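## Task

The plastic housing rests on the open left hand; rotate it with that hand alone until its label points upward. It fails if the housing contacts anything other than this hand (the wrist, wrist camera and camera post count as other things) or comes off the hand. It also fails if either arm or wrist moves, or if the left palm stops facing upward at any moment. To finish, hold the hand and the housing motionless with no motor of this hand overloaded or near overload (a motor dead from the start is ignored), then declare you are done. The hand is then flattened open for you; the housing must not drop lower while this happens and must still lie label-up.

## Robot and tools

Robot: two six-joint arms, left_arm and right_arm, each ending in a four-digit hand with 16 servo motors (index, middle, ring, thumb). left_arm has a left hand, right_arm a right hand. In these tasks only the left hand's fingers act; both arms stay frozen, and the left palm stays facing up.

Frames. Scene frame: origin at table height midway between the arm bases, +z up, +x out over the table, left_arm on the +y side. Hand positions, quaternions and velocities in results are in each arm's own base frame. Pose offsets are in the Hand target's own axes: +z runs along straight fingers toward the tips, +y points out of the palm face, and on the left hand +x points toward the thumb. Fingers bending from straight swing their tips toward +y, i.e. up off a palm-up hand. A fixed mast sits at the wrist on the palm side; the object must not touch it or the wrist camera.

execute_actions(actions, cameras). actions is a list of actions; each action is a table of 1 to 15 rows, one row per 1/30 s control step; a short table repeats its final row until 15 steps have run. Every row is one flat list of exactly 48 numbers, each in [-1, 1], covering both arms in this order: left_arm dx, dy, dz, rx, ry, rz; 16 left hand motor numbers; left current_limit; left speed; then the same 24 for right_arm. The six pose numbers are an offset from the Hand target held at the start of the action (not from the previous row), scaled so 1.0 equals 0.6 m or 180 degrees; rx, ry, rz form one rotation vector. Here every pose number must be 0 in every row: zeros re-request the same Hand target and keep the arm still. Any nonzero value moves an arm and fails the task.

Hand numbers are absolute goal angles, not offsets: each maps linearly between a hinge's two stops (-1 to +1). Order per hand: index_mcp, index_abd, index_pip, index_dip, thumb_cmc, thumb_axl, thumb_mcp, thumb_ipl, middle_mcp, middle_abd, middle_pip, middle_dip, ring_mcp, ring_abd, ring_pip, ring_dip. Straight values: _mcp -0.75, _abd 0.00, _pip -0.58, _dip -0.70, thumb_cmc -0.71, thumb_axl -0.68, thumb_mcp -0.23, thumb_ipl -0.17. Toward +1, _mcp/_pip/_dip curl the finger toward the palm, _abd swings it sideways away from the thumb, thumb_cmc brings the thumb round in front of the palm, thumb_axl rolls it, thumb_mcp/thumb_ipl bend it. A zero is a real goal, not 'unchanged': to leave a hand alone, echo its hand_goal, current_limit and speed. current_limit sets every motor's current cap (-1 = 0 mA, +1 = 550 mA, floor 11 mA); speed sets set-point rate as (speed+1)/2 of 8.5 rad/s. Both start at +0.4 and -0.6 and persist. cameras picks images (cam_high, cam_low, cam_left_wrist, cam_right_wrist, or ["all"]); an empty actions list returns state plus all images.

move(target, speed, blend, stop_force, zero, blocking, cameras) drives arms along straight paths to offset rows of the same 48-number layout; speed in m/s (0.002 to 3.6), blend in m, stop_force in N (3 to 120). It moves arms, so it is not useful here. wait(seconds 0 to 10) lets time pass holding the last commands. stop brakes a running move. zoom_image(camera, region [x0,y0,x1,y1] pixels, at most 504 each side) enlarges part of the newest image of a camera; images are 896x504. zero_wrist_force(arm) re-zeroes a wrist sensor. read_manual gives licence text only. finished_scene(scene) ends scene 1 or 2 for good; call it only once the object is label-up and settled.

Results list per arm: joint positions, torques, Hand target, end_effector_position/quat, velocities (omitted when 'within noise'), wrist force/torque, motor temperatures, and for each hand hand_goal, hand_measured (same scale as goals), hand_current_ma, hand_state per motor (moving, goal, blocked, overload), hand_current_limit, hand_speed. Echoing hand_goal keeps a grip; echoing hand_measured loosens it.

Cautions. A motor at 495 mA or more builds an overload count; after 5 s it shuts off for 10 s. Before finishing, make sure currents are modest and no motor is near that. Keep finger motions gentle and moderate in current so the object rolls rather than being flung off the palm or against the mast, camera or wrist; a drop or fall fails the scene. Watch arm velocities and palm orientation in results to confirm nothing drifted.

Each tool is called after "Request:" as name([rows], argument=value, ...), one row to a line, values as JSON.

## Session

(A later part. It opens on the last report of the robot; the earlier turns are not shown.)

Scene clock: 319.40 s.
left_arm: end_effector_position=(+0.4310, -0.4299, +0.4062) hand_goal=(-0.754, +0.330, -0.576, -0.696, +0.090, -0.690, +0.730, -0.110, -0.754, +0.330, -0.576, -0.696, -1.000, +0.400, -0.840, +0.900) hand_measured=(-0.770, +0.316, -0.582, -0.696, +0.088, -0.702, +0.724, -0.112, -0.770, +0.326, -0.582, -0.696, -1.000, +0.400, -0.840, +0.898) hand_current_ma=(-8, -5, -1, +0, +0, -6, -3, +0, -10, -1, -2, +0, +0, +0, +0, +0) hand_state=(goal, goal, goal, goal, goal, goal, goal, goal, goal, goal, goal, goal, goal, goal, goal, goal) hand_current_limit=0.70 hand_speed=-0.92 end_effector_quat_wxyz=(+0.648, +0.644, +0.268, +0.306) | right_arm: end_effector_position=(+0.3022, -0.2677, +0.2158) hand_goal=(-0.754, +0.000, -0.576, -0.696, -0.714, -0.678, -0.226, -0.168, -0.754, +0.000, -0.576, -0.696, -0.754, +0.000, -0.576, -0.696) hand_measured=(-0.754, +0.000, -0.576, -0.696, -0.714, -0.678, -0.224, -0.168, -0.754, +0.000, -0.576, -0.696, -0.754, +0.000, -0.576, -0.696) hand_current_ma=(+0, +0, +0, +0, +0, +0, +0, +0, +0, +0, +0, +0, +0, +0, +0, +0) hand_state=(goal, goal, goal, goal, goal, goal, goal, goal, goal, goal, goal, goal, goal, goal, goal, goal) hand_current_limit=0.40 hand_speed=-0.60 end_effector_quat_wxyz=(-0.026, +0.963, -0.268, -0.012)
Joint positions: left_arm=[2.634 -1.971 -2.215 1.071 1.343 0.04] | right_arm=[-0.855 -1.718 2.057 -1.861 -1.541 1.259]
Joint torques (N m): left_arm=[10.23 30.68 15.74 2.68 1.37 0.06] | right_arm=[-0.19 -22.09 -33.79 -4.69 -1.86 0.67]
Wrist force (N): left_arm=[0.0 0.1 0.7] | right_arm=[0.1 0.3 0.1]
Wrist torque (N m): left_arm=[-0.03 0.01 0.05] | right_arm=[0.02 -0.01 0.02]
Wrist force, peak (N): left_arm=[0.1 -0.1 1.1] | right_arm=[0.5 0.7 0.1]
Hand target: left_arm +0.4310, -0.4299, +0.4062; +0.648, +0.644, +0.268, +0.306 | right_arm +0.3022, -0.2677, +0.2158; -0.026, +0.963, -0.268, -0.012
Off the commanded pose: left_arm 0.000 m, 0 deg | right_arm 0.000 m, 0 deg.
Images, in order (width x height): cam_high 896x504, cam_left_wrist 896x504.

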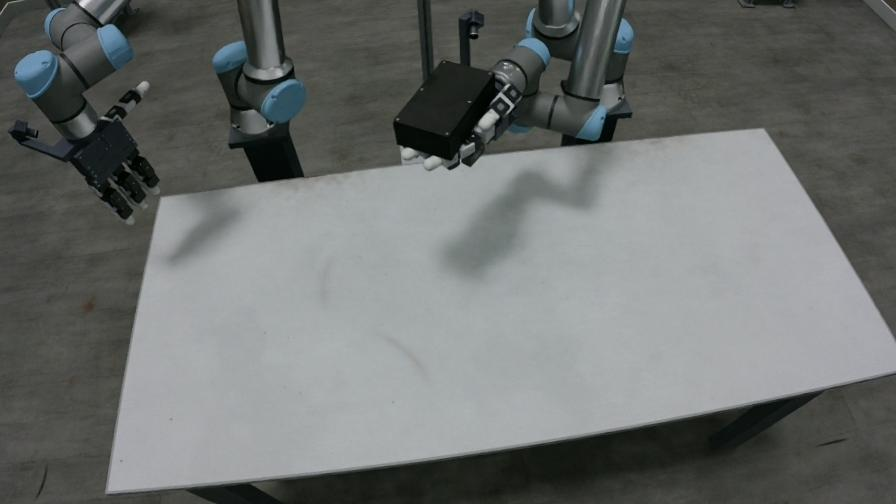

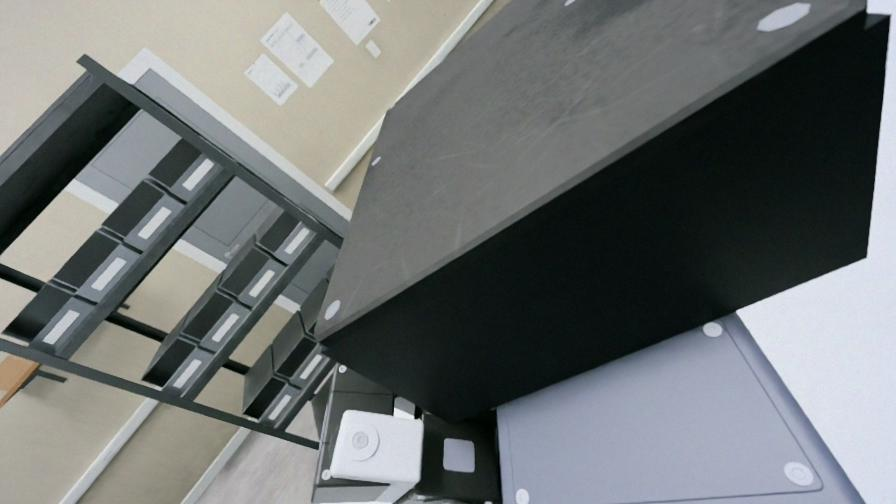

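Request:
execute_actions([
  [[0,0,0,0,0,0,-0.754,0.33,-0.576,-0.696,0.09,-0.69,0.73,-0.11,-0.754,0.33,-0.576,-0.696,-1,0.25,-0.7,-0.696,0.7,-0.6,0,0,0,0,0,0,-0.754,0,-0.576,-0.696,-0.714,-0.678,-0.226,-0.168,-0.754,0,-0.576,-0.696,-0.754,0,-0.576,-0.696,0.4,-0.6]],
  [[0,0,0,0,0,0,-0.754,0.33,-0.576,-0.696,0.09,-0.69,0.73,-0.11,-0.754,0.33,-0.576,-0.696,-1,0.25,-0.576,-0.696,0.7,-0.6,0,0,0,0,0,0,-0.754,0,-0.576,-0.696,-0.714,-0.678,-0.226,-0.168,-0.754,0,-0.576,-0.696,-0.754,0,-0.576,-0.696,0.4,-0.6]],
])

Request:
execute_actions([
  [[0,0,0,0,0,0,-0.754,0.33,-0.576,-0.696,0.09,-0.69,0.73,-0.11,-0.754,0.33,-0.576,-0.696,-0.6,0.25,-0.576,-0.696,0.7,-0.9,0,0,0,0,0,0,-0.754,0,-0.576,-0.696,-0.714,-0.678,-0.226,-0.168,-0.754,0,-0.576,-0.696,-0.754,0,-0.576,-0.696,0.4,-0.6]],
], cameras=["cam_left_wrist","cam_high"])

Request:
zoom_image(camera="cam_high", region=[370, 30, 550, 190])

Scene clock: 328.47 s.
left_arm: end_effector_position=(+0.4310, -0.4299, +0.4062) hand_goal=(-0.754, +0.330, -0.576, -0.696, +0.090, -0.690, +0.730, -0.110, -0.754, +0.330, -0.576, -0.696, -1.000, +0.250, -0.576, -0.696) hand_measured=(-0.770, +0.322, -0.582, -0.696, +0.088, -0.702, +0.724, -0.112, -0.770, +0.328, -0.582, -0.696, -1.000, +0.254, -0.584, -0.694) hand_current_ma=(-8, -2, -1, +0, +0, -6, -3, +0, -10, +0, -2, +0, +0, +0, -2, +0) hand_state=(goal, goal, goal, goal, goal, goal, goal, goal, goal, goal, goal, goal, goal, goal, goal, goal) hand_current_limit=0.70 hand_speed=-0.60 end_effector_quat_wxyz=(+0.648, +0.644, +0.268, +0.306) | right_arm: end_effector_position=(+0.3022, -0.2677, +0.2158) hand_goal=(-0.754, +0.000, -0.576, -0.696, -0.714, -0.678, -0.226, -0.168, -0.754, +0.000, -0.576, -0.696, -0.754, +0.000, -0.576, -0.696) hand_measured=(-0.754, +0.000, -0.576, -0.696, -0.714, -0.678, -0.224, -0.168, -0.754, +0.000, -0.576, -0.696, -0.754, +0.000, -0.576, -0.696) hand_current_ma=(+0, +0, +0, +0, +0, +0, +0, +0, +0, +0, +0, +0, +0, +0, +0, +0) hand_state=(goal, goal, goal, goal, goal, goal, goal, goal, goal, goal, goal, goal, goal, goal, goal, goal) hand_current_limit=0.40 hand_speed=-0.60 end_effector_quat_wxyz=(-0.026, +0.963, -0.268, -0.012)
Joint positions: left_arm=[2.634 -1.971 -2.215 1.071 1.343 0.04] | right_arm=[-0.855 -1.718 2.057 -1.861 -1.541 1.259]
Joint torques (N m): left_arm=[10.61 36.14 15.47 2.55 1.45 0.09] | right_arm=[1.04 -22.67 -33.52 -4.82 -2.19 0.77]
Wrist force (N): left_arm=[0.2 0.0 0.8] | right_arm=[0.5 0.2 0.0]
Wrist torque (N m): left_arm=[-0.06 -0.02 0.07] | right_arm=[0.02 -0.07 0.03]
Wrist force, peak (N): left_arm=[0.5 -0.3 0.8] | right_arm=[0.5 0.7 0.2]
Hand target: left_arm +0.4310, -0.4299, +0.4062; +0.648, +0.644, +0.268, +0.306 | right_arm +0.3022, -0.2677, +0.2158; -0.026, +0.963, -0.268, -0.012
Off the commanded pose: left_arm 0.000 m, 0 deg | right_arm 0.000 m, 0 deg.

Scene clock: 329.93 s.
left_arm: end_effector_position=(+0.4310, -0.4299, +0.4062) hand_goal=(-0.754, +0.330, -0.576, -0.696, +0.090, -0.690, +0.730, -0.110, -0.754, +0.330, -0.576, -0.696, -0.600, +0.250, -0.576, -0.696) hand_measured=(-0.770, +0.326, -0.582, -0.696, +0.088, -0.702, +0.724, -0.112, -0.770, +0.328, -0.582, -0.696, -0.660, +0.254, -0.584, -0.696) hand_current_ma=(-8, +0, -1, +0, +0, -6, -3, +0, -10, +0, -2, +0, -91, +0, -2, +0) hand_state=(goal, goal, goal, goal, goal, goal, goal, goal, goal, goal, goal, goal, blocked, goal, goal, goal) hand_current_limit=0.70 hand_speed=-0.90 end_effector_quat_wxyz=(+0.648, +0.644, +0.268, +0.306) | right_arm: end_effector_position=(+0.3022, -0.2677, +0.2158) hand_goal=(-0.754, +0.000, -0.576, -0.696, -0.714, -0.678, -0.226, -0.168, -0.754, +0.000, -0.576, -0.696, -0.754, +0.000, -0.576, -0.696) hand_measured=(-0.754, +0.000, -0.576, -0.696, -0.714, -0.678, -0.224, -0.168, -0.754, +0.000, -0.576, -0.696, -0.754, +0.000, -0.576, -0.696) hand_current_ma=(+0, +0, +0, +0, +0, +0, +0, +0, +0, +0, +0, +0, +0, +0, +0, +0) hand_state=(goal, goal, goal, goal, goal, goal, goal, goal, goal, goal, goal, goal, goal, goal, goal, goal) hand_current_limit=0.40 hand_speed=-0.60 end_effector_quat_wxyz=(-0.026, +0.963, -0.268, -0.012)
Joint positions: left_arm=[2.634 -1.971 -2.215 1.071 1.343 0.04] | right_arm=[-0.855 -1.718 2.057 -1.861 -1.541 1.259]
Joint torques (N m): left_arm=[10.32 37.13 15.43 2.59 1.51 0.21] | right_arm=[0.94 -22.15 -33.65 -4.63 -1.9 1.01]
Wrist force (N): left_arm=[0.1 0.0 0.4] | right_arm=[0.2 0.4 0.2]
Wrist torque (N m): left_arm=[-0.03 -0.01 0.06] | right_arm=[0.03 -0.02 0.02]
Wrist force, peak (N): left_arm=[0.2 -0.2 0.9] | right_arm=[0.0 0.8 0.4]
Hand target: left_arm +0.4310, -0.4299, +0.4062; +0.648, +0.644, +0.268, +0.306 | right_arm +0.3022, -0.2677, +0.2158; -0.026, +0.963, -0.268, -0.012
Off the commanded pose: left_arm 0.000 m, 0 deg | right_arm 0.000 m, 0 deg.
Images, in order (width x height): cam_high 896x504, cam_left_wrist 896x504.

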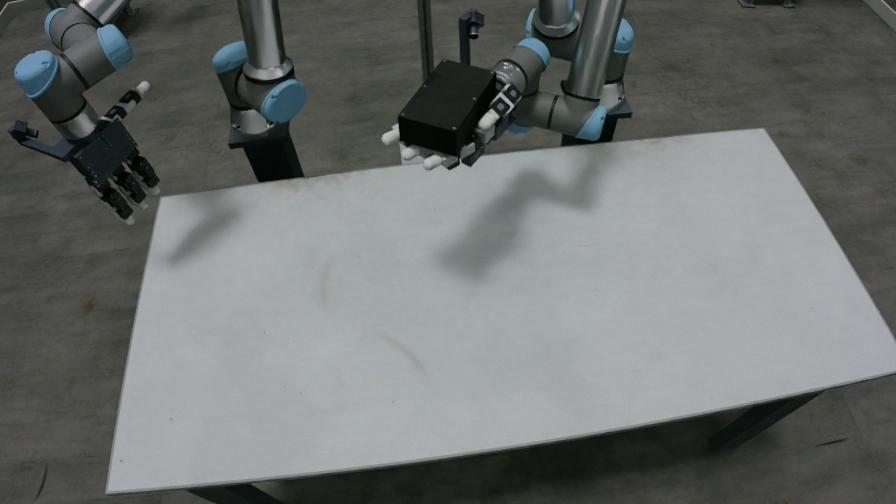

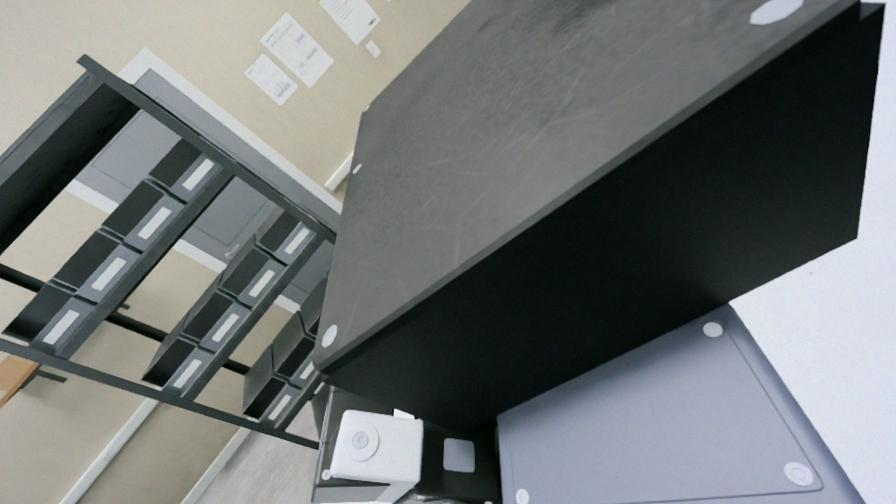

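Scaled by 2.800 from the camera's 896x504 image, which has a finer 1280x720 frame.

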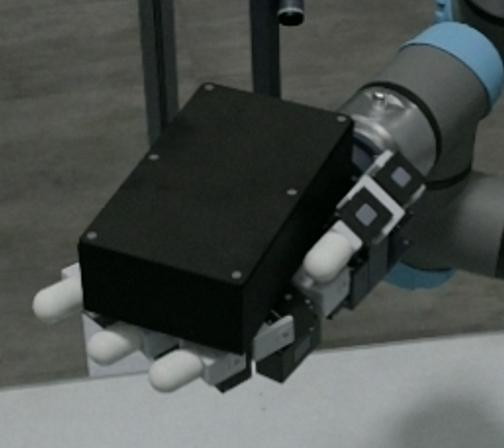

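Request:
execute_actions([
  [[0,0,0,0,0,0,-0.754,0.0,-0.576,-0.696,0.09,-0.69,0.73,-0.11,-0.754,0.0,-0.576,-0.696,-0.6,0.25,-0.576,-0.696,0.7,-0.85,0,0,0,0,0,0,-0.754,0,-0.576,-0.696,-0.714,-0.678,-0.226,-0.168,-0.754,0,-0.576,-0.696,-0.754,0,-0.576,-0.696,0.4,-0.6]],
])

Request:
execute_actions([
  [[0,0,0,0,0,0,-0.754,0.0,-0.576,-0.696,0.09,-0.69,0.73,-0.11,-0.754,0.0,-0.576,-0.696,-0.754,0.25,-0.576,-0.696,0.7,-0.9,0,0,0,0,0,0,-0.754,0,-0.576,-0.696,-0.714,-0.678,-0.226,-0.168,-0.754,0,-0.576,-0.696,-0.754,0,-0.576,-0.696,0.4,-0.6]],
], cameras=["cam_left_wrist","cam_high"])

Request:
zoom_image(camera="cam_high", region=[370, 30, 550, 190])

Scene clock: 336.40 s.
left_arm: end_effector_position=(+0.4310, -0.4299, +0.4062) hand_goal=(-0.754, +0.000, -0.576, -0.696, +0.090, -0.690, +0.730, -0.110, -0.754, +0.000, -0.576, -0.696, -0.600, +0.250, -0.576, -0.696) hand_measured=(-0.770, +0.004, -0.582, -0.696, +0.088, -0.702, +0.724, -0.112, -0.770, +0.004, -0.582, -0.696, -0.660, +0.254, -0.584, -0.696) hand_current_ma=(-8, +1, -1, +0, +0, -6, -3, +0, -10, +0, -2, +0, -91, +0, -2, +0) hand_state=(goal, goal, goal, goal, goal, goal, goal, goal, goal, goal, goal, goal, blocked, goal, goal, goal) hand_current_limit=0.70 hand_speed=-0.85 end_effector_quat_wxyz=(+0.648, +0.644, +0.268, +0.306) | right_arm: end_effector_position=(+0.3022, -0.2677, +0.2158) hand_goal=(-0.754, +0.000, -0.576, -0.696, -0.714, -0.678, -0.226, -0.168, -0.754, +0.000, -0.576, -0.696, -0.754, +0.000, -0.576, -0.696) hand_measured=(-0.754, +0.000, -0.576, -0.696, -0.714, -0.678, -0.224, -0.168, -0.754, +0.000, -0.576, -0.696, -0.754, +0.000, -0.576, -0.696) hand_current_ma=(+0, +0, +0, +0, +0, +0, +0, +0, +0, +0, +0, +0, +0, +0, +0, +0) hand_state=(goal, goal, goal, goal, goal, goal, goal, goal, goal, goal, goal, goal, goal, goal, goal, goal) hand_current_limit=0.40 hand_speed=-0.60 end_effector_quat_wxyz=(-0.026, +0.963, -0.268, -0.012)
Joint positions: left_arm=[2.634 -1.971 -2.215 1.071 1.343 0.04] | right_arm=[-0.855 -1.718 2.057 -1.861 -1.541 1.259]
Joint torques (N m): left_arm=[10.6 41.41 15.9 2.57 1.46 0.19] | right_arm=[0.05 -21.98 -34.75 -4.78 -1.97 0.57]
Wrist force (N): left_arm=[0.1 0.0 0.5] | right_arm=[0.1 0.5 -0.1]
Wrist torque (N m): left_arm=[-0.04 0.00 0.04] | right_arm=[0.07 -0.01 0.02]
Wrist force, peak (N): left_arm=[0.2 -0.2 0.9] | right_arm=[0.2 0.8 -0.1]
Hand target: left_arm +0.4310, -0.4299, +0.4062; +0.648, +0.644, +0.268, +0.306 | right_arm +0.3022, -0.2677, +0.2158; -0.026, +0.963, -0.268, -0.012
Off the commanded pose: left_arm 0.000 m, 0 deg | right_arm 0.000 m, 0 deg.

Scene clock: 337.10 s.
left_arm: end_effector_position=(+0.4310, -0.4299, +0.4062) hand_goal=(-0.754, +0.000, -0.576, -0.696, +0.090, -0.690, +0.730, -0.110, -0.754, +0.000, -0.576, -0.696, -0.754, +0.250, -0.576, -0.696) hand_measured=(-0.770, +0.004, -0.582, -0.696, +0.088, -0.702, +0.724, -0.112, -0.772, +0.004, -0.584, -0.696, -0.764, +0.252, -0.584, -0.696) hand_current_ma=(-8, +1, -1, +0, +0, -6, -3, +0, -11, +0, -2, +0, -4, +0, -2, +0) hand_state=(goal, goal, goal, goal, goal, goal, goal, goal, goal, goal, goal, goal, goal, goal, goal, goal) hand_current_limit=0.70 hand_speed=-0.90 end_effector_quat_wxyz=(+0.648, +0.644, +0.268, +0.306) | right_arm: end_effector_position=(+0.3022, -0.2677, +0.2158) hand_goal=(-0.754, +0.000, -0.576, -0.696, -0.714, -0.678, -0.226, -0.168, -0.754, +0.000, -0.576, -0.696, -0.754, +0.000, -0.576, -0.696) hand_measured=(-0.754, +0.000, -0.576, -0.696, -0.714, -0.678, -0.224, -0.168, -0.754, +0.000, -0.576, -0.696, -0.754, +0.000, -0.576, -0.696) hand_current_ma=(+0, +0, +0, +0, +0, +0, +0, +0, +0, +0, +0, +0, +0, +0, +0, +0) hand_state=(goal, goal, goal, goal, goal, goal, goal, goal, goal, goal, goal, goal, goal, goal, goal, goal) hand_current_limit=0.40 hand_speed=-0.60 end_effector_quat_wxyz=(-0.026, +0.963, -0.268, -0.012)
Joint positions: left_arm=[2.634 -1.971 -2.215 1.071 1.343 0.04] | right_arm=[-0.855 -1.718 2.057 -1.861 -1.541 1.259]
Joint torques (N m): left_arm=[10.86 41.49 15.99 2.43 1.5 0.28] | right_arm=[-0.68 -21.8 -33.55 -4.53 -1.63 0.71]
Wrist force (N): left_arm=[0.1 -0.1 0.5] | right_arm=[0.1 0.4 -0.1]
Wrist torque (N m): left_arm=[-0.04 -0.01 0.05] | right_arm=[0.05 -0.01 0.01]
Wrist force, peak (N): left_arm=[0.1 -0.1 0.9] | right_arm=[0.4 0.7 0.0]
Hand target: left_arm +0.4310, -0.4299, +0.4062; +0.648, +0.644, +0.268, +0.306 | right_arm +0.3022, -0.2677, +0.2158; -0.026, +0.963, -0.268, -0.012
Off the commanded pose: left_arm 0.000 m, 0 deg | right_arm 0.000 m, 0 deg.
Images, in order (width x height): cam_high 896x504, cam_left_wrist 896x504.

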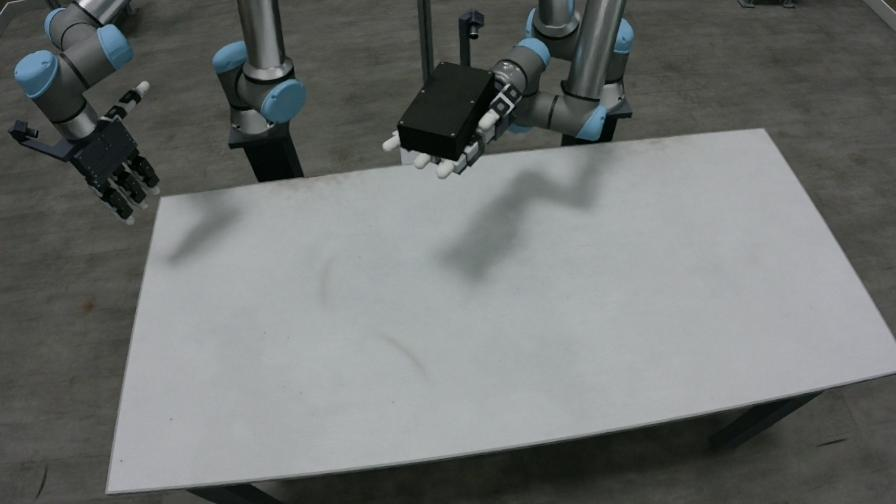

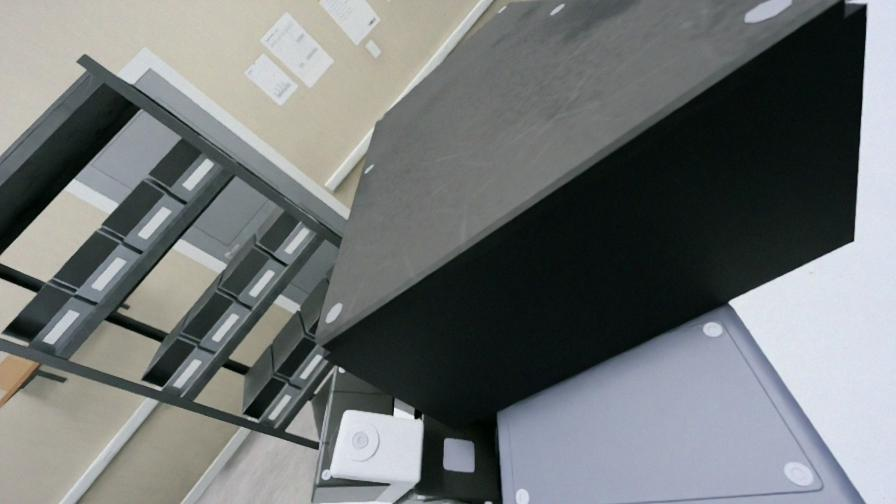

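Scaled by 2.800 from the camera's 896x504 image, which has a finer 1280x720 frame.

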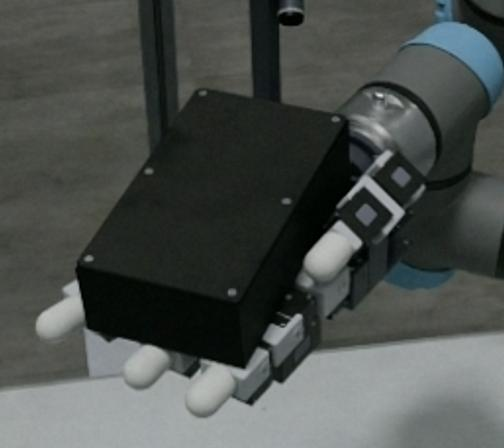

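Request:
execute_actions([
  [[0,0,0,0,0,0,-0.754,0.0,-0.576,-0.696,-0.25,-0.69,0.73,-0.11,-0.754,0.0,-0.576,-0.696,-0.754,0.25,-0.576,-0.696,0.7,-0.8,0,0,0,0,0,0,-0.754,0,-0.576,-0.696,-0.714,-0.678,-0.226,-0.168,-0.754,0,-0.576,-0.696,-0.754,0,-0.576,-0.696,0.4,-0.6]],
  [[0,0,0,0,0,0,-0.754,-0.2,-0.576,-0.696,-0.25,-0.69,0.73,-0.11,-0.754,-0.2,-0.576,-0.696,-0.754,-0.1,-0.576,-0.696,0.7,-0.92,0,0,0,0,0,0,-0.754,0,-0.576,-0.696,-0.714,-0.678,-0.226,-0.168,-0.754,0,-0.576,-0.696,-0.754,0,-0.576,-0.696,0.4,-0.6]],
], cameras=["cam_left_wrist","cam_high"])

Request:
zoom_image(camera="cam_high", region=[370, 30, 550, 190])

Scene clock: 382.07 s.
left_arm: end_effector_position=(+0.4310, -0.4299, +0.4062) hand_goal=(-0.754, -0.200, -0.576, -0.696, -0.250, -0.690, +0.730, -0.110, -0.754, -0.200, -0.576, -0.696, -0.754, -0.100, -0.576, -0.696) hand_measured=(-0.770, -0.196, -0.582, -0.696, -0.182, -0.688, +0.666, -0.112, -0.774, -0.196, -0.584, -0.696, -0.766, -0.096, -0.584, -0.696) hand_current_ma=(-8, +1, -1, +0, +105, +0, -143, +0, -12, +1, -3, +0, -5, +1, -2, +0) hand_state=(goal, goal, goal, goal, blocked, goal, blocked, goal, goal, goal, goal, goal, goal, goal, goal, goal) hand_current_limit=0.70 hand_speed=-0.92 end_effector_quat_wxyz=(+0.648, +0.644, +0.268, +0.306) | right_arm: end_effector_position=(+0.3022, -0.2677, +0.2158) hand_goal=(-0.754, +0.000, -0.576, -0.696, -0.714, -0.678, -0.226, -0.168, -0.754, +0.000, -0.576, -0.696, -0.754, +0.000, -0.576, -0.696) hand_measured=(-0.754, +0.000, -0.576, -0.696, -0.714, -0.678, -0.224, -0.168, -0.754, +0.000, -0.576, -0.696, -0.754, +0.000, -0.576, -0.696) hand_current_ma=(+0, +0, +0, +0, +0, +0, +0, +0, +0, +0, +0, +0, +0, +0, +0, +0) hand_state=(goal, goal, goal, goal, goal, goal, goal, goal, goal, goal, goal, goal, goal, goal, goal, goal) hand_current_limit=0.40 hand_speed=-0.60 end_effector_quat_wxyz=(-0.026, +0.963, -0.268, -0.012)
Joint positions: left_arm=[2.634 -1.971 -2.215 1.071 1.343 0.04] | right_arm=[-0.855 -1.718 2.057 -1.861 -1.541 1.259]
Joint torques (N m): left_arm=[9.81 47.08 14.58 2.27 1.44 0.87] | right_arm=[0.28 -22.73 -35.34 -4.64 -1.74 0.91]
Wrist force (N): left_arm=[0.1 -0.1 0.6] | right_arm=[0.1 0.2 0.0]
Wrist torque (N m): left_arm=[-0.05 -0.01 0.01] | right_arm=[0.02 -0.01 0.01]
Wrist force, peak (N): left_arm=[0.1 -0.2 1.0] | right_arm=[0.3 0.9 0.0]
Hand target: left_arm +0.4310, -0.4299, +0.4062; +0.648, +0.644, +0.268, +0.306 | right_arm +0.3022, -0.2677, +0.2158; -0.026, +0.963, -0.268, -0.012
Off the commanded pose: left_arm 0.000 m, 0 deg | right_arm 0.000 m, 0 deg.
Images, in order (width x height): cam_high 896x504, cam_left_wrist 896x504.

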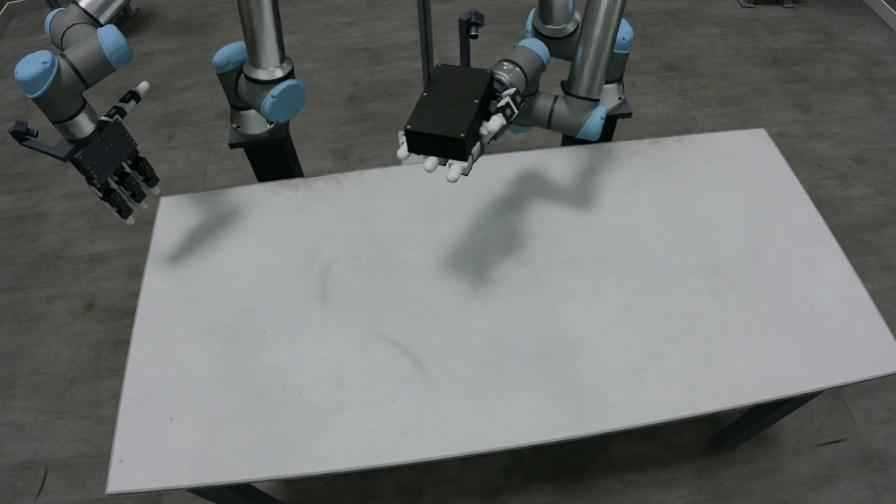

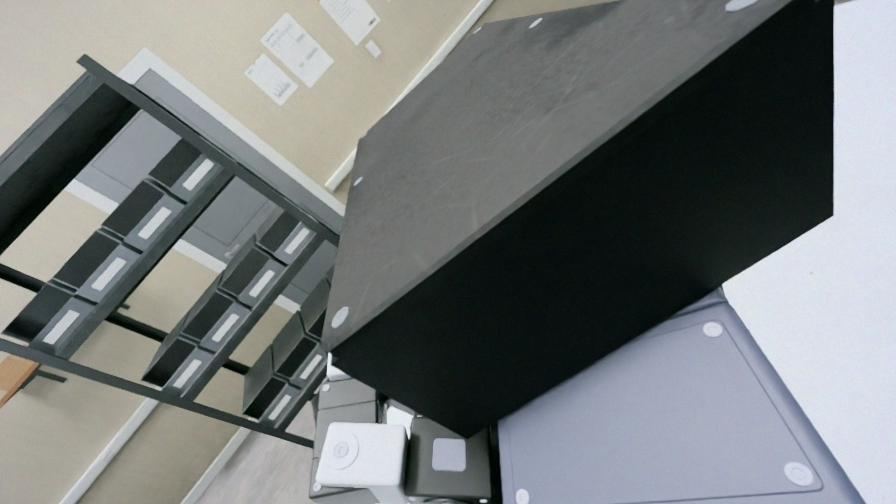

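Scaled by 2.800 from the camera's 896x504 image, which has a finer 1280x720 frame.

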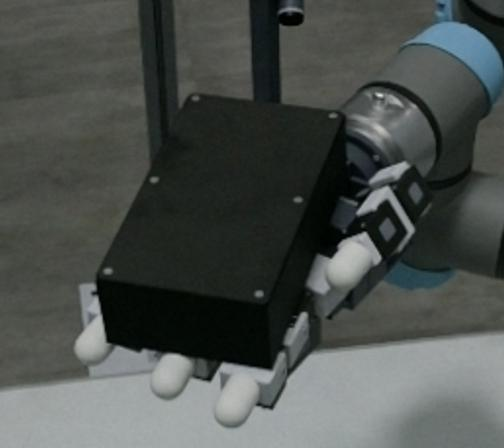

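Request:
execute_actions([
  [[0,0,0,0,0,0,-0.754,-0.2,-0.576,-0.696,-0.18,-0.69,0.68,-0.11,-0.754,-0.2,-0.576,-0.696,-1,0.1,-0.98,-0.98,0.7,-0.8,0,0,0,0,0,0,-0.754,0,-0.576,-0.696,-0.714,-0.678,-0.226,-0.168,-0.754,0,-0.576,-0.696,-0.754,0,-0.576,-0.696,0.4,-0.6]],
], cameras=["cam_left_wrist","cam_high"])

Request:
execute_actions([
  [[0,0,0,0,0,0,-0.754,-0.2,-0.576,-0.696,-0.18,-0.69,0.68,-0.11,-0.754,-0.2,-0.576,-0.696,-0.5,0.1,-0.98,-0.98,0.7,-0.9,0,0,0,0,0,0,-0.754,0,-0.576,-0.696,-0.714,-0.678,-0.226,-0.168,-0.754,0,-0.576,-0.696,-0.754,0,-0.576,-0.696,0.4,-0.6]],
], cameras=["cam_left_wrist","cam_high"])

Request:
zoom_image(camera="cam_high", region=[370, 30, 550, 190])

Scene clock: 393.60 s.
left_arm: end_effector_position=(+0.4310, -0.4299, +0.4062) hand_goal=(-0.754, -0.200, -0.576, -0.696, -0.180, -0.690, +0.680, -0.110, -0.754, -0.200, -0.576, -0.696, -1.000, +0.100, -0.980, -0.980) hand_measured=(-0.770, -0.196, -0.582, -0.696, -0.174, -0.694, +0.648, -0.112, -0.774, -0.196, -0.584, -0.696, -1.000, +0.096, -0.978, -0.978) hand_current_ma=(-8, +1, -1, +0, +1, -1, -40, +0, -13, +1, -3, +0, +0, +0, +0, +0) hand_state=(goal, goal, goal, goal, goal, goal, blocked, goal, goal, goal, goal, goal, goal, goal, goal, goal) hand_current_limit=0.70 hand_speed=-0.80 end_effector_quat_wxyz=(+0.648, +0.644, +0.268, +0.306) | right_arm: end_effector_position=(+0.3022, -0.2677, +0.2158) hand_goal=(-0.754, +0.000, -0.576, -0.696, -0.714, -0.678, -0.226, -0.168, -0.754, +0.000, -0.576, -0.696, -0.754, +0.000, -0.576, -0.696) hand_measured=(-0.754, +0.000, -0.576, -0.696, -0.714, -0.678, -0.224, -0.168, -0.754, +0.000, -0.576, -0.696, -0.754, +0.000, -0.576, -0.696) hand_current_ma=(+0, +0, +0, +0, +0, +0, +0, +0, +0, +0, +0, +0, +0, +0, +0, +0) hand_state=(goal, goal, goal, goal, goal, goal, goal, goal, goal, goal, goal, goal, goal, goal, goal, goal) hand_current_limit=0.40 hand_speed=-0.60 end_effector_quat_wxyz=(-0.026, +0.963, -0.268, -0.012)
Joint positions: left_arm=[2.634 -1.971 -2.215 1.071 1.343 0.04] | right_arm=[-0.855 -1.718 2.057 -1.861 -1.541 1.259]
Joint torques (N m): left_arm=[9.45 46.89 14.65 2.13 1.47 1.05] | right_arm=[0.15 -21.1 -33.83 -4.78 -1.96 0.79]
Wrist force (N): left_arm=[0.0 -0.2 0.7] | right_arm=[0.3 0.3 0.1]
Wrist torque (N m): left_arm=[-0.07 0.00 0.01] | right_arm=[0.04 -0.03 0.02]
Wrist force, peak (N): left_arm=[0.3 -0.3 1.0] | right_arm=[0.5 0.6 -0.2]
Hand target: left_arm +0.4310, -0.4299, +0.4062; +0.648, +0.644, +0.268, +0.306 | right_arm +0.3022, -0.2677, +0.2158; -0.026, +0.963, -0.268, -0.012
Off the commanded pose: left_arm 0.000 m, 0 deg | right_arm 0.000 m, 0 deg.
Images, in order (width x height): cam_high 896x504, cam_left_wrist 896x504.

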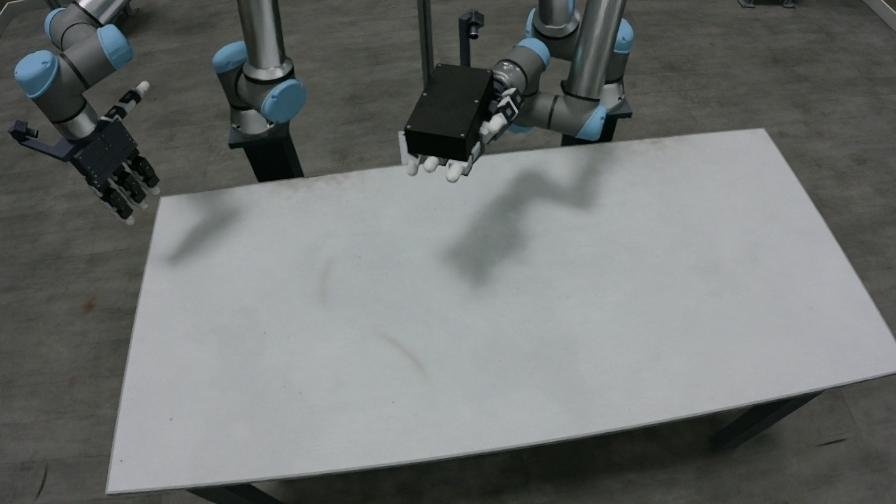

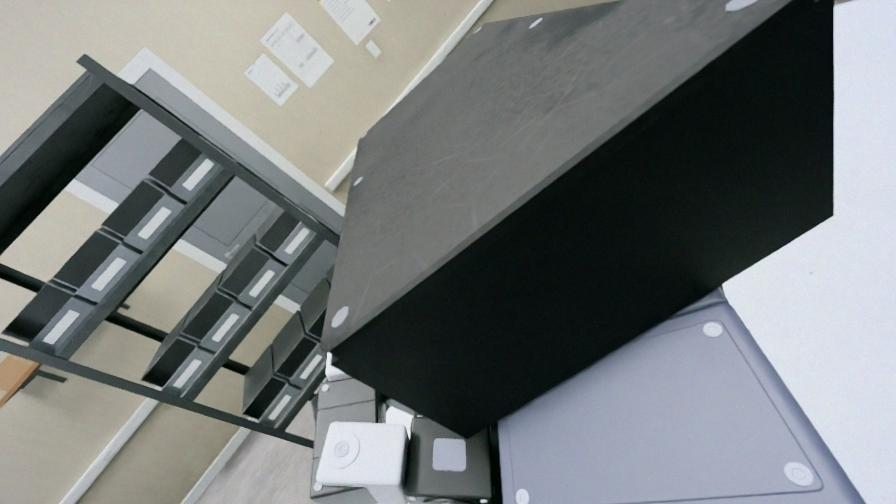

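Scene clock: 395.33 s.
left_arm: end_effector_position=(+0.4310, -0.4299, +0.4062) hand_goal=(-0.754, -0.200, -0.576, -0.696, -0.180, -0.690, +0.680, -0.110, -0.754, -0.200, -0.576, -0.696, -0.500, +0.100, -0.980, -0.980) hand_measured=(-0.770, -0.196, -0.582, -0.696, -0.174, -0.694, +0.648, -0.112, -0.774, -0.196, -0.584, -0.696, -0.546, +0.098, -0.980, -0.978) hand_current_ma=(-8, +1, -1, +0, +1, -1, -40, +0, -13, +0, -3, +0, -58, +0, +0, +0) hand_state=(goal, goal, goal, goal, goal, goal, blocked, goal, goal, goal, goal, goal, blocked, goal, goal, goal) hand_current_limit=0.70 hand_speed=-0.90 end_effector_quat_wxyz=(+0.648, +0.644, +0.268, +0.306) | right_arm: end_effector_position=(+0.3022, -0.2677, +0.2158) hand_goal=(-0.754, +0.000, -0.576, -0.696, -0.714, -0.678, -0.226, -0.168, -0.754, +0.000, -0.576, -0.696, -0.754, +0.000, -0.576, -0.696) hand_measured=(-0.754, +0.000, -0.576, -0.696, -0.714, -0.678, -0.224, -0.168, -0.754, +0.000, -0.576, -0.696, -0.754, +0.000, -0.576, -0.696) hand_current_ma=(+0, +0, +0, +0, +0, +0, +0, +0, +0, +0, +0, +0, +0, +0, +0, +0) hand_state=(goal, goal, goal, goal, goal, goal, goal, goal, goal, goal, goal, goal, goal, goal, goal, goal) hand_current_limit=0.40 hand_speed=-0.60 end_effector_quat_wxyz=(-0.026, +0.963, -0.268, -0.012)
Joint positions: left_arm=[2.634 -1.971 -2.215 1.071 1.343 0.04] | right_arm=[-0.855 -1.718 2.057 -1.861 -1.541 1.259]
Joint torques (N m): left_arm=[9.42 47.25 14.56 2.1 1.55 1.08] | right_arm=[0.14 -21.55 -34.23 -4.92 -1.79 0.88]
Wrist force (N): left_arm=[0.2 0.1 0.5] | right_arm=[0.2 0.3 -0.2]
Wrist torque (N m): left_arm=[-0.03 -0.01 0.01] | right_arm=[0.05 -0.03 0.03]
Wrist force, peak (N): left_arm=[0.3 0.0 1.0] | right_arm=[0.3 0.6 0.2]
Hand target: left_arm +0.4310, -0.4299, +0.4062; +0.648, +0.644, +0.268, +0.306 | right_arm +0.3022, -0.2677, +0.2158; -0.026, +0.963, -0.268, -0.012
Off the commanded pose: left_arm 0.000 m, 0 deg | right_arm 0.000 m, 0 deg.
Images, in order (width x height): cam_high 896x504, cam_left_wrist 896x504.

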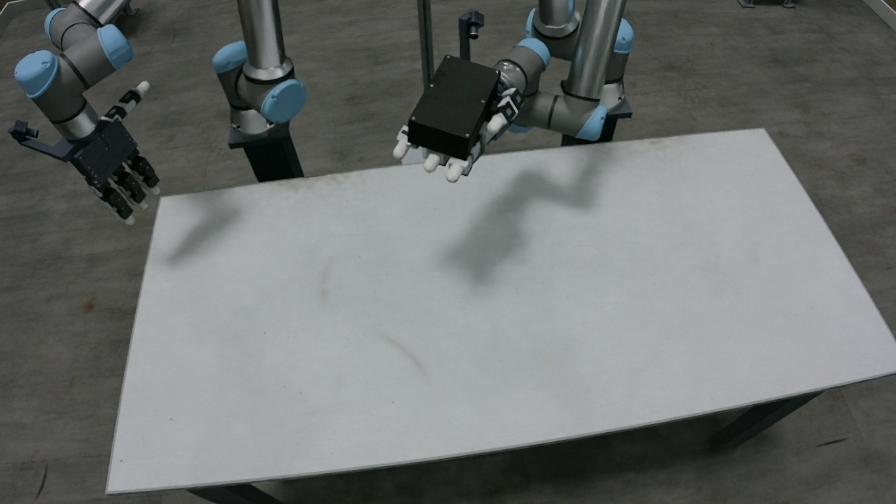

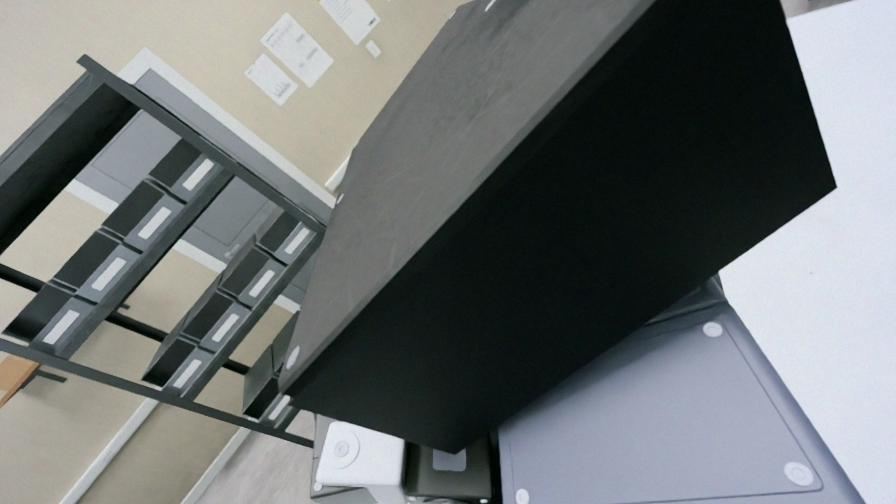

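Scaled by 2.800 from the camera's 896x504 image, which has a finer 1280x720 frame.

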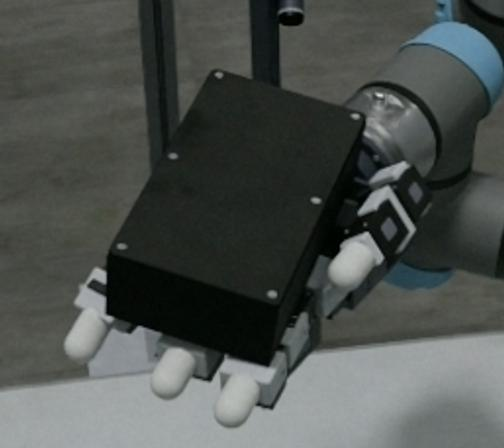

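Request:
execute_actions([
  [[0,0,0,0,0,0,-0.754,-0.2,-0.576,-0.696,-0.18,-0.69,0.68,-0.11,-0.754,-0.2,-0.576,-0.696,-0.28,0.1,-0.98,-0.98,0.7,-0.92,0,0,0,0,0,0,-0.754,0,-0.576,-0.696,-0.714,-0.678,-0.226,-0.168,-0.754,0,-0.576,-0.696,-0.754,0,-0.576,-0.696,0.4,-0.6]],
], cameras=["cam_left_wrist","cam_high"])

Request:
zoom_image(camera="cam_high", region=[370, 30, 550, 190])

Scene clock: 403.27 s.
left_arm: end_effector_position=(+0.4310, -0.4299, +0.4062) hand_goal=(-0.754, -0.200, -0.576, -0.696, -0.180, -0.690, +0.680, -0.110, -0.754, -0.200, -0.576, -0.696, -0.280, +0.100, -0.980, -0.980) hand_measured=(-0.770, -0.196, -0.582, -0.696, -0.174, -0.694, +0.648, -0.112, -0.774, -0.196, -0.584, -0.696, -0.326, +0.100, -0.982, -0.978) hand_current_ma=(-8, +1, -1, +0, +1, -1, -40, +0, -13, +0, -3, +0, -58, +0, +0, +0) hand_state=(goal, goal, goal, goal, goal, goal, blocked, goal, goal, goal, goal, goal, blocked, goal, goal, goal) hand_current_limit=0.70 hand_speed=-0.92 end_effector_quat_wxyz=(+0.648, +0.644, +0.268, +0.306) | right_arm: end_effector_position=(+0.3022, -0.2677, +0.2158) hand_goal=(-0.754, +0.000, -0.576, -0.696, -0.714, -0.678, -0.226, -0.168, -0.754, +0.000, -0.576, -0.696, -0.754, +0.000, -0.576, -0.696) hand_measured=(-0.754, +0.000, -0.576, -0.696, -0.714, -0.678, -0.224, -0.168, -0.754, +0.000, -0.576, -0.696, -0.754, +0.000, -0.576, -0.696) hand_current_ma=(+0, +0, +0, +0, +0, +0, +0, +0, +0, +0, +0, +0, +0, +0, +0, +0) hand_state=(goal, goal, goal, goal, goal, goal, goal, goal, goal, goal, goal, goal, goal, goal, goal, goal) hand_current_limit=0.40 hand_speed=-0.60 end_effector_quat_wxyz=(-0.026, +0.963, -0.268, -0.012)
Joint positions: left_arm=[2.634 -1.971 -2.215 1.071 1.343 0.04] | right_arm=[-0.855 -1.718 2.057 -1.861 -1.541 1.259]
Joint torques (N m): left_arm=[8.78 46.81 15.1 2 1.41 1.18] | right_arm=[1.14 -21.54 -32.5 -4.96 -1.93 0.93]
Wrist force (N): left_arm=[0.1 -0.1 0.6] | right_arm=[0.1 0.4 -0.1]
Wrist torque (N m): left_arm=[-0.07 0.00 0.00] | right_arm=[0.04 -0.01 0.01]
Wrist force, peak (N): left_arm=[0.1 -0.4 1.0] | right_arm=[0.5 0.7 -0.3]
Hand target: left_arm +0.4310, -0.4299, +0.4062; +0.648, +0.644, +0.268, +0.306 | right_arm +0.3022, -0.2677, +0.2158; -0.026, +0.963, -0.268, -0.012
Off the commanded pose: left_arm 0.000 m, 0 deg | right_arm 0.000 m, 0 deg.
Images, in order (width x height): cam_high 896x504, cam_left_wrist 896x504.

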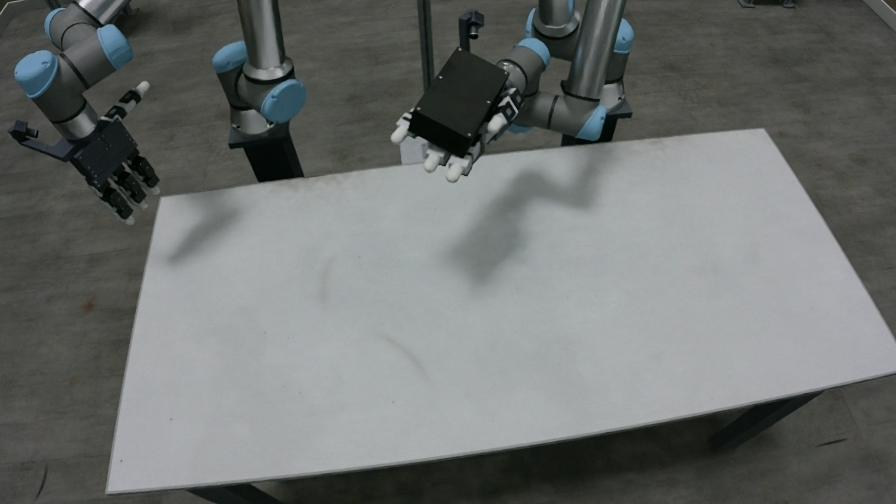

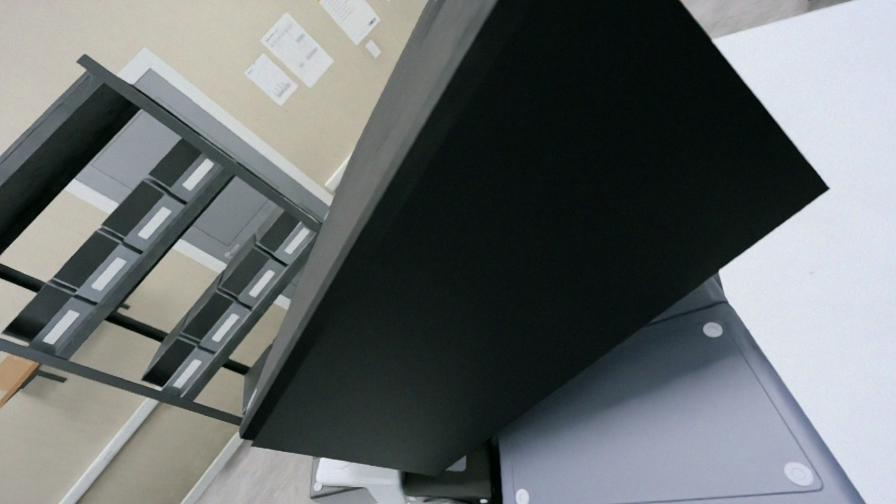

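Scaled by 2.800 from the camera's 896x504 image, which has a finer 1280x720 frame.

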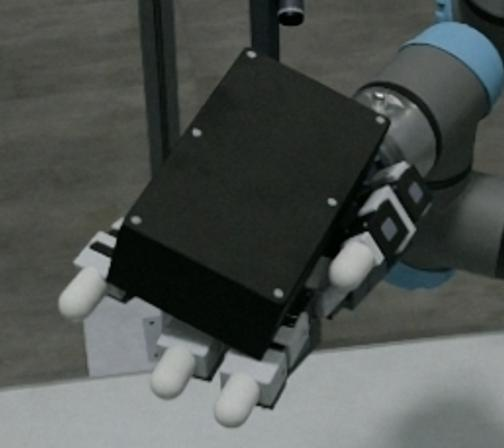

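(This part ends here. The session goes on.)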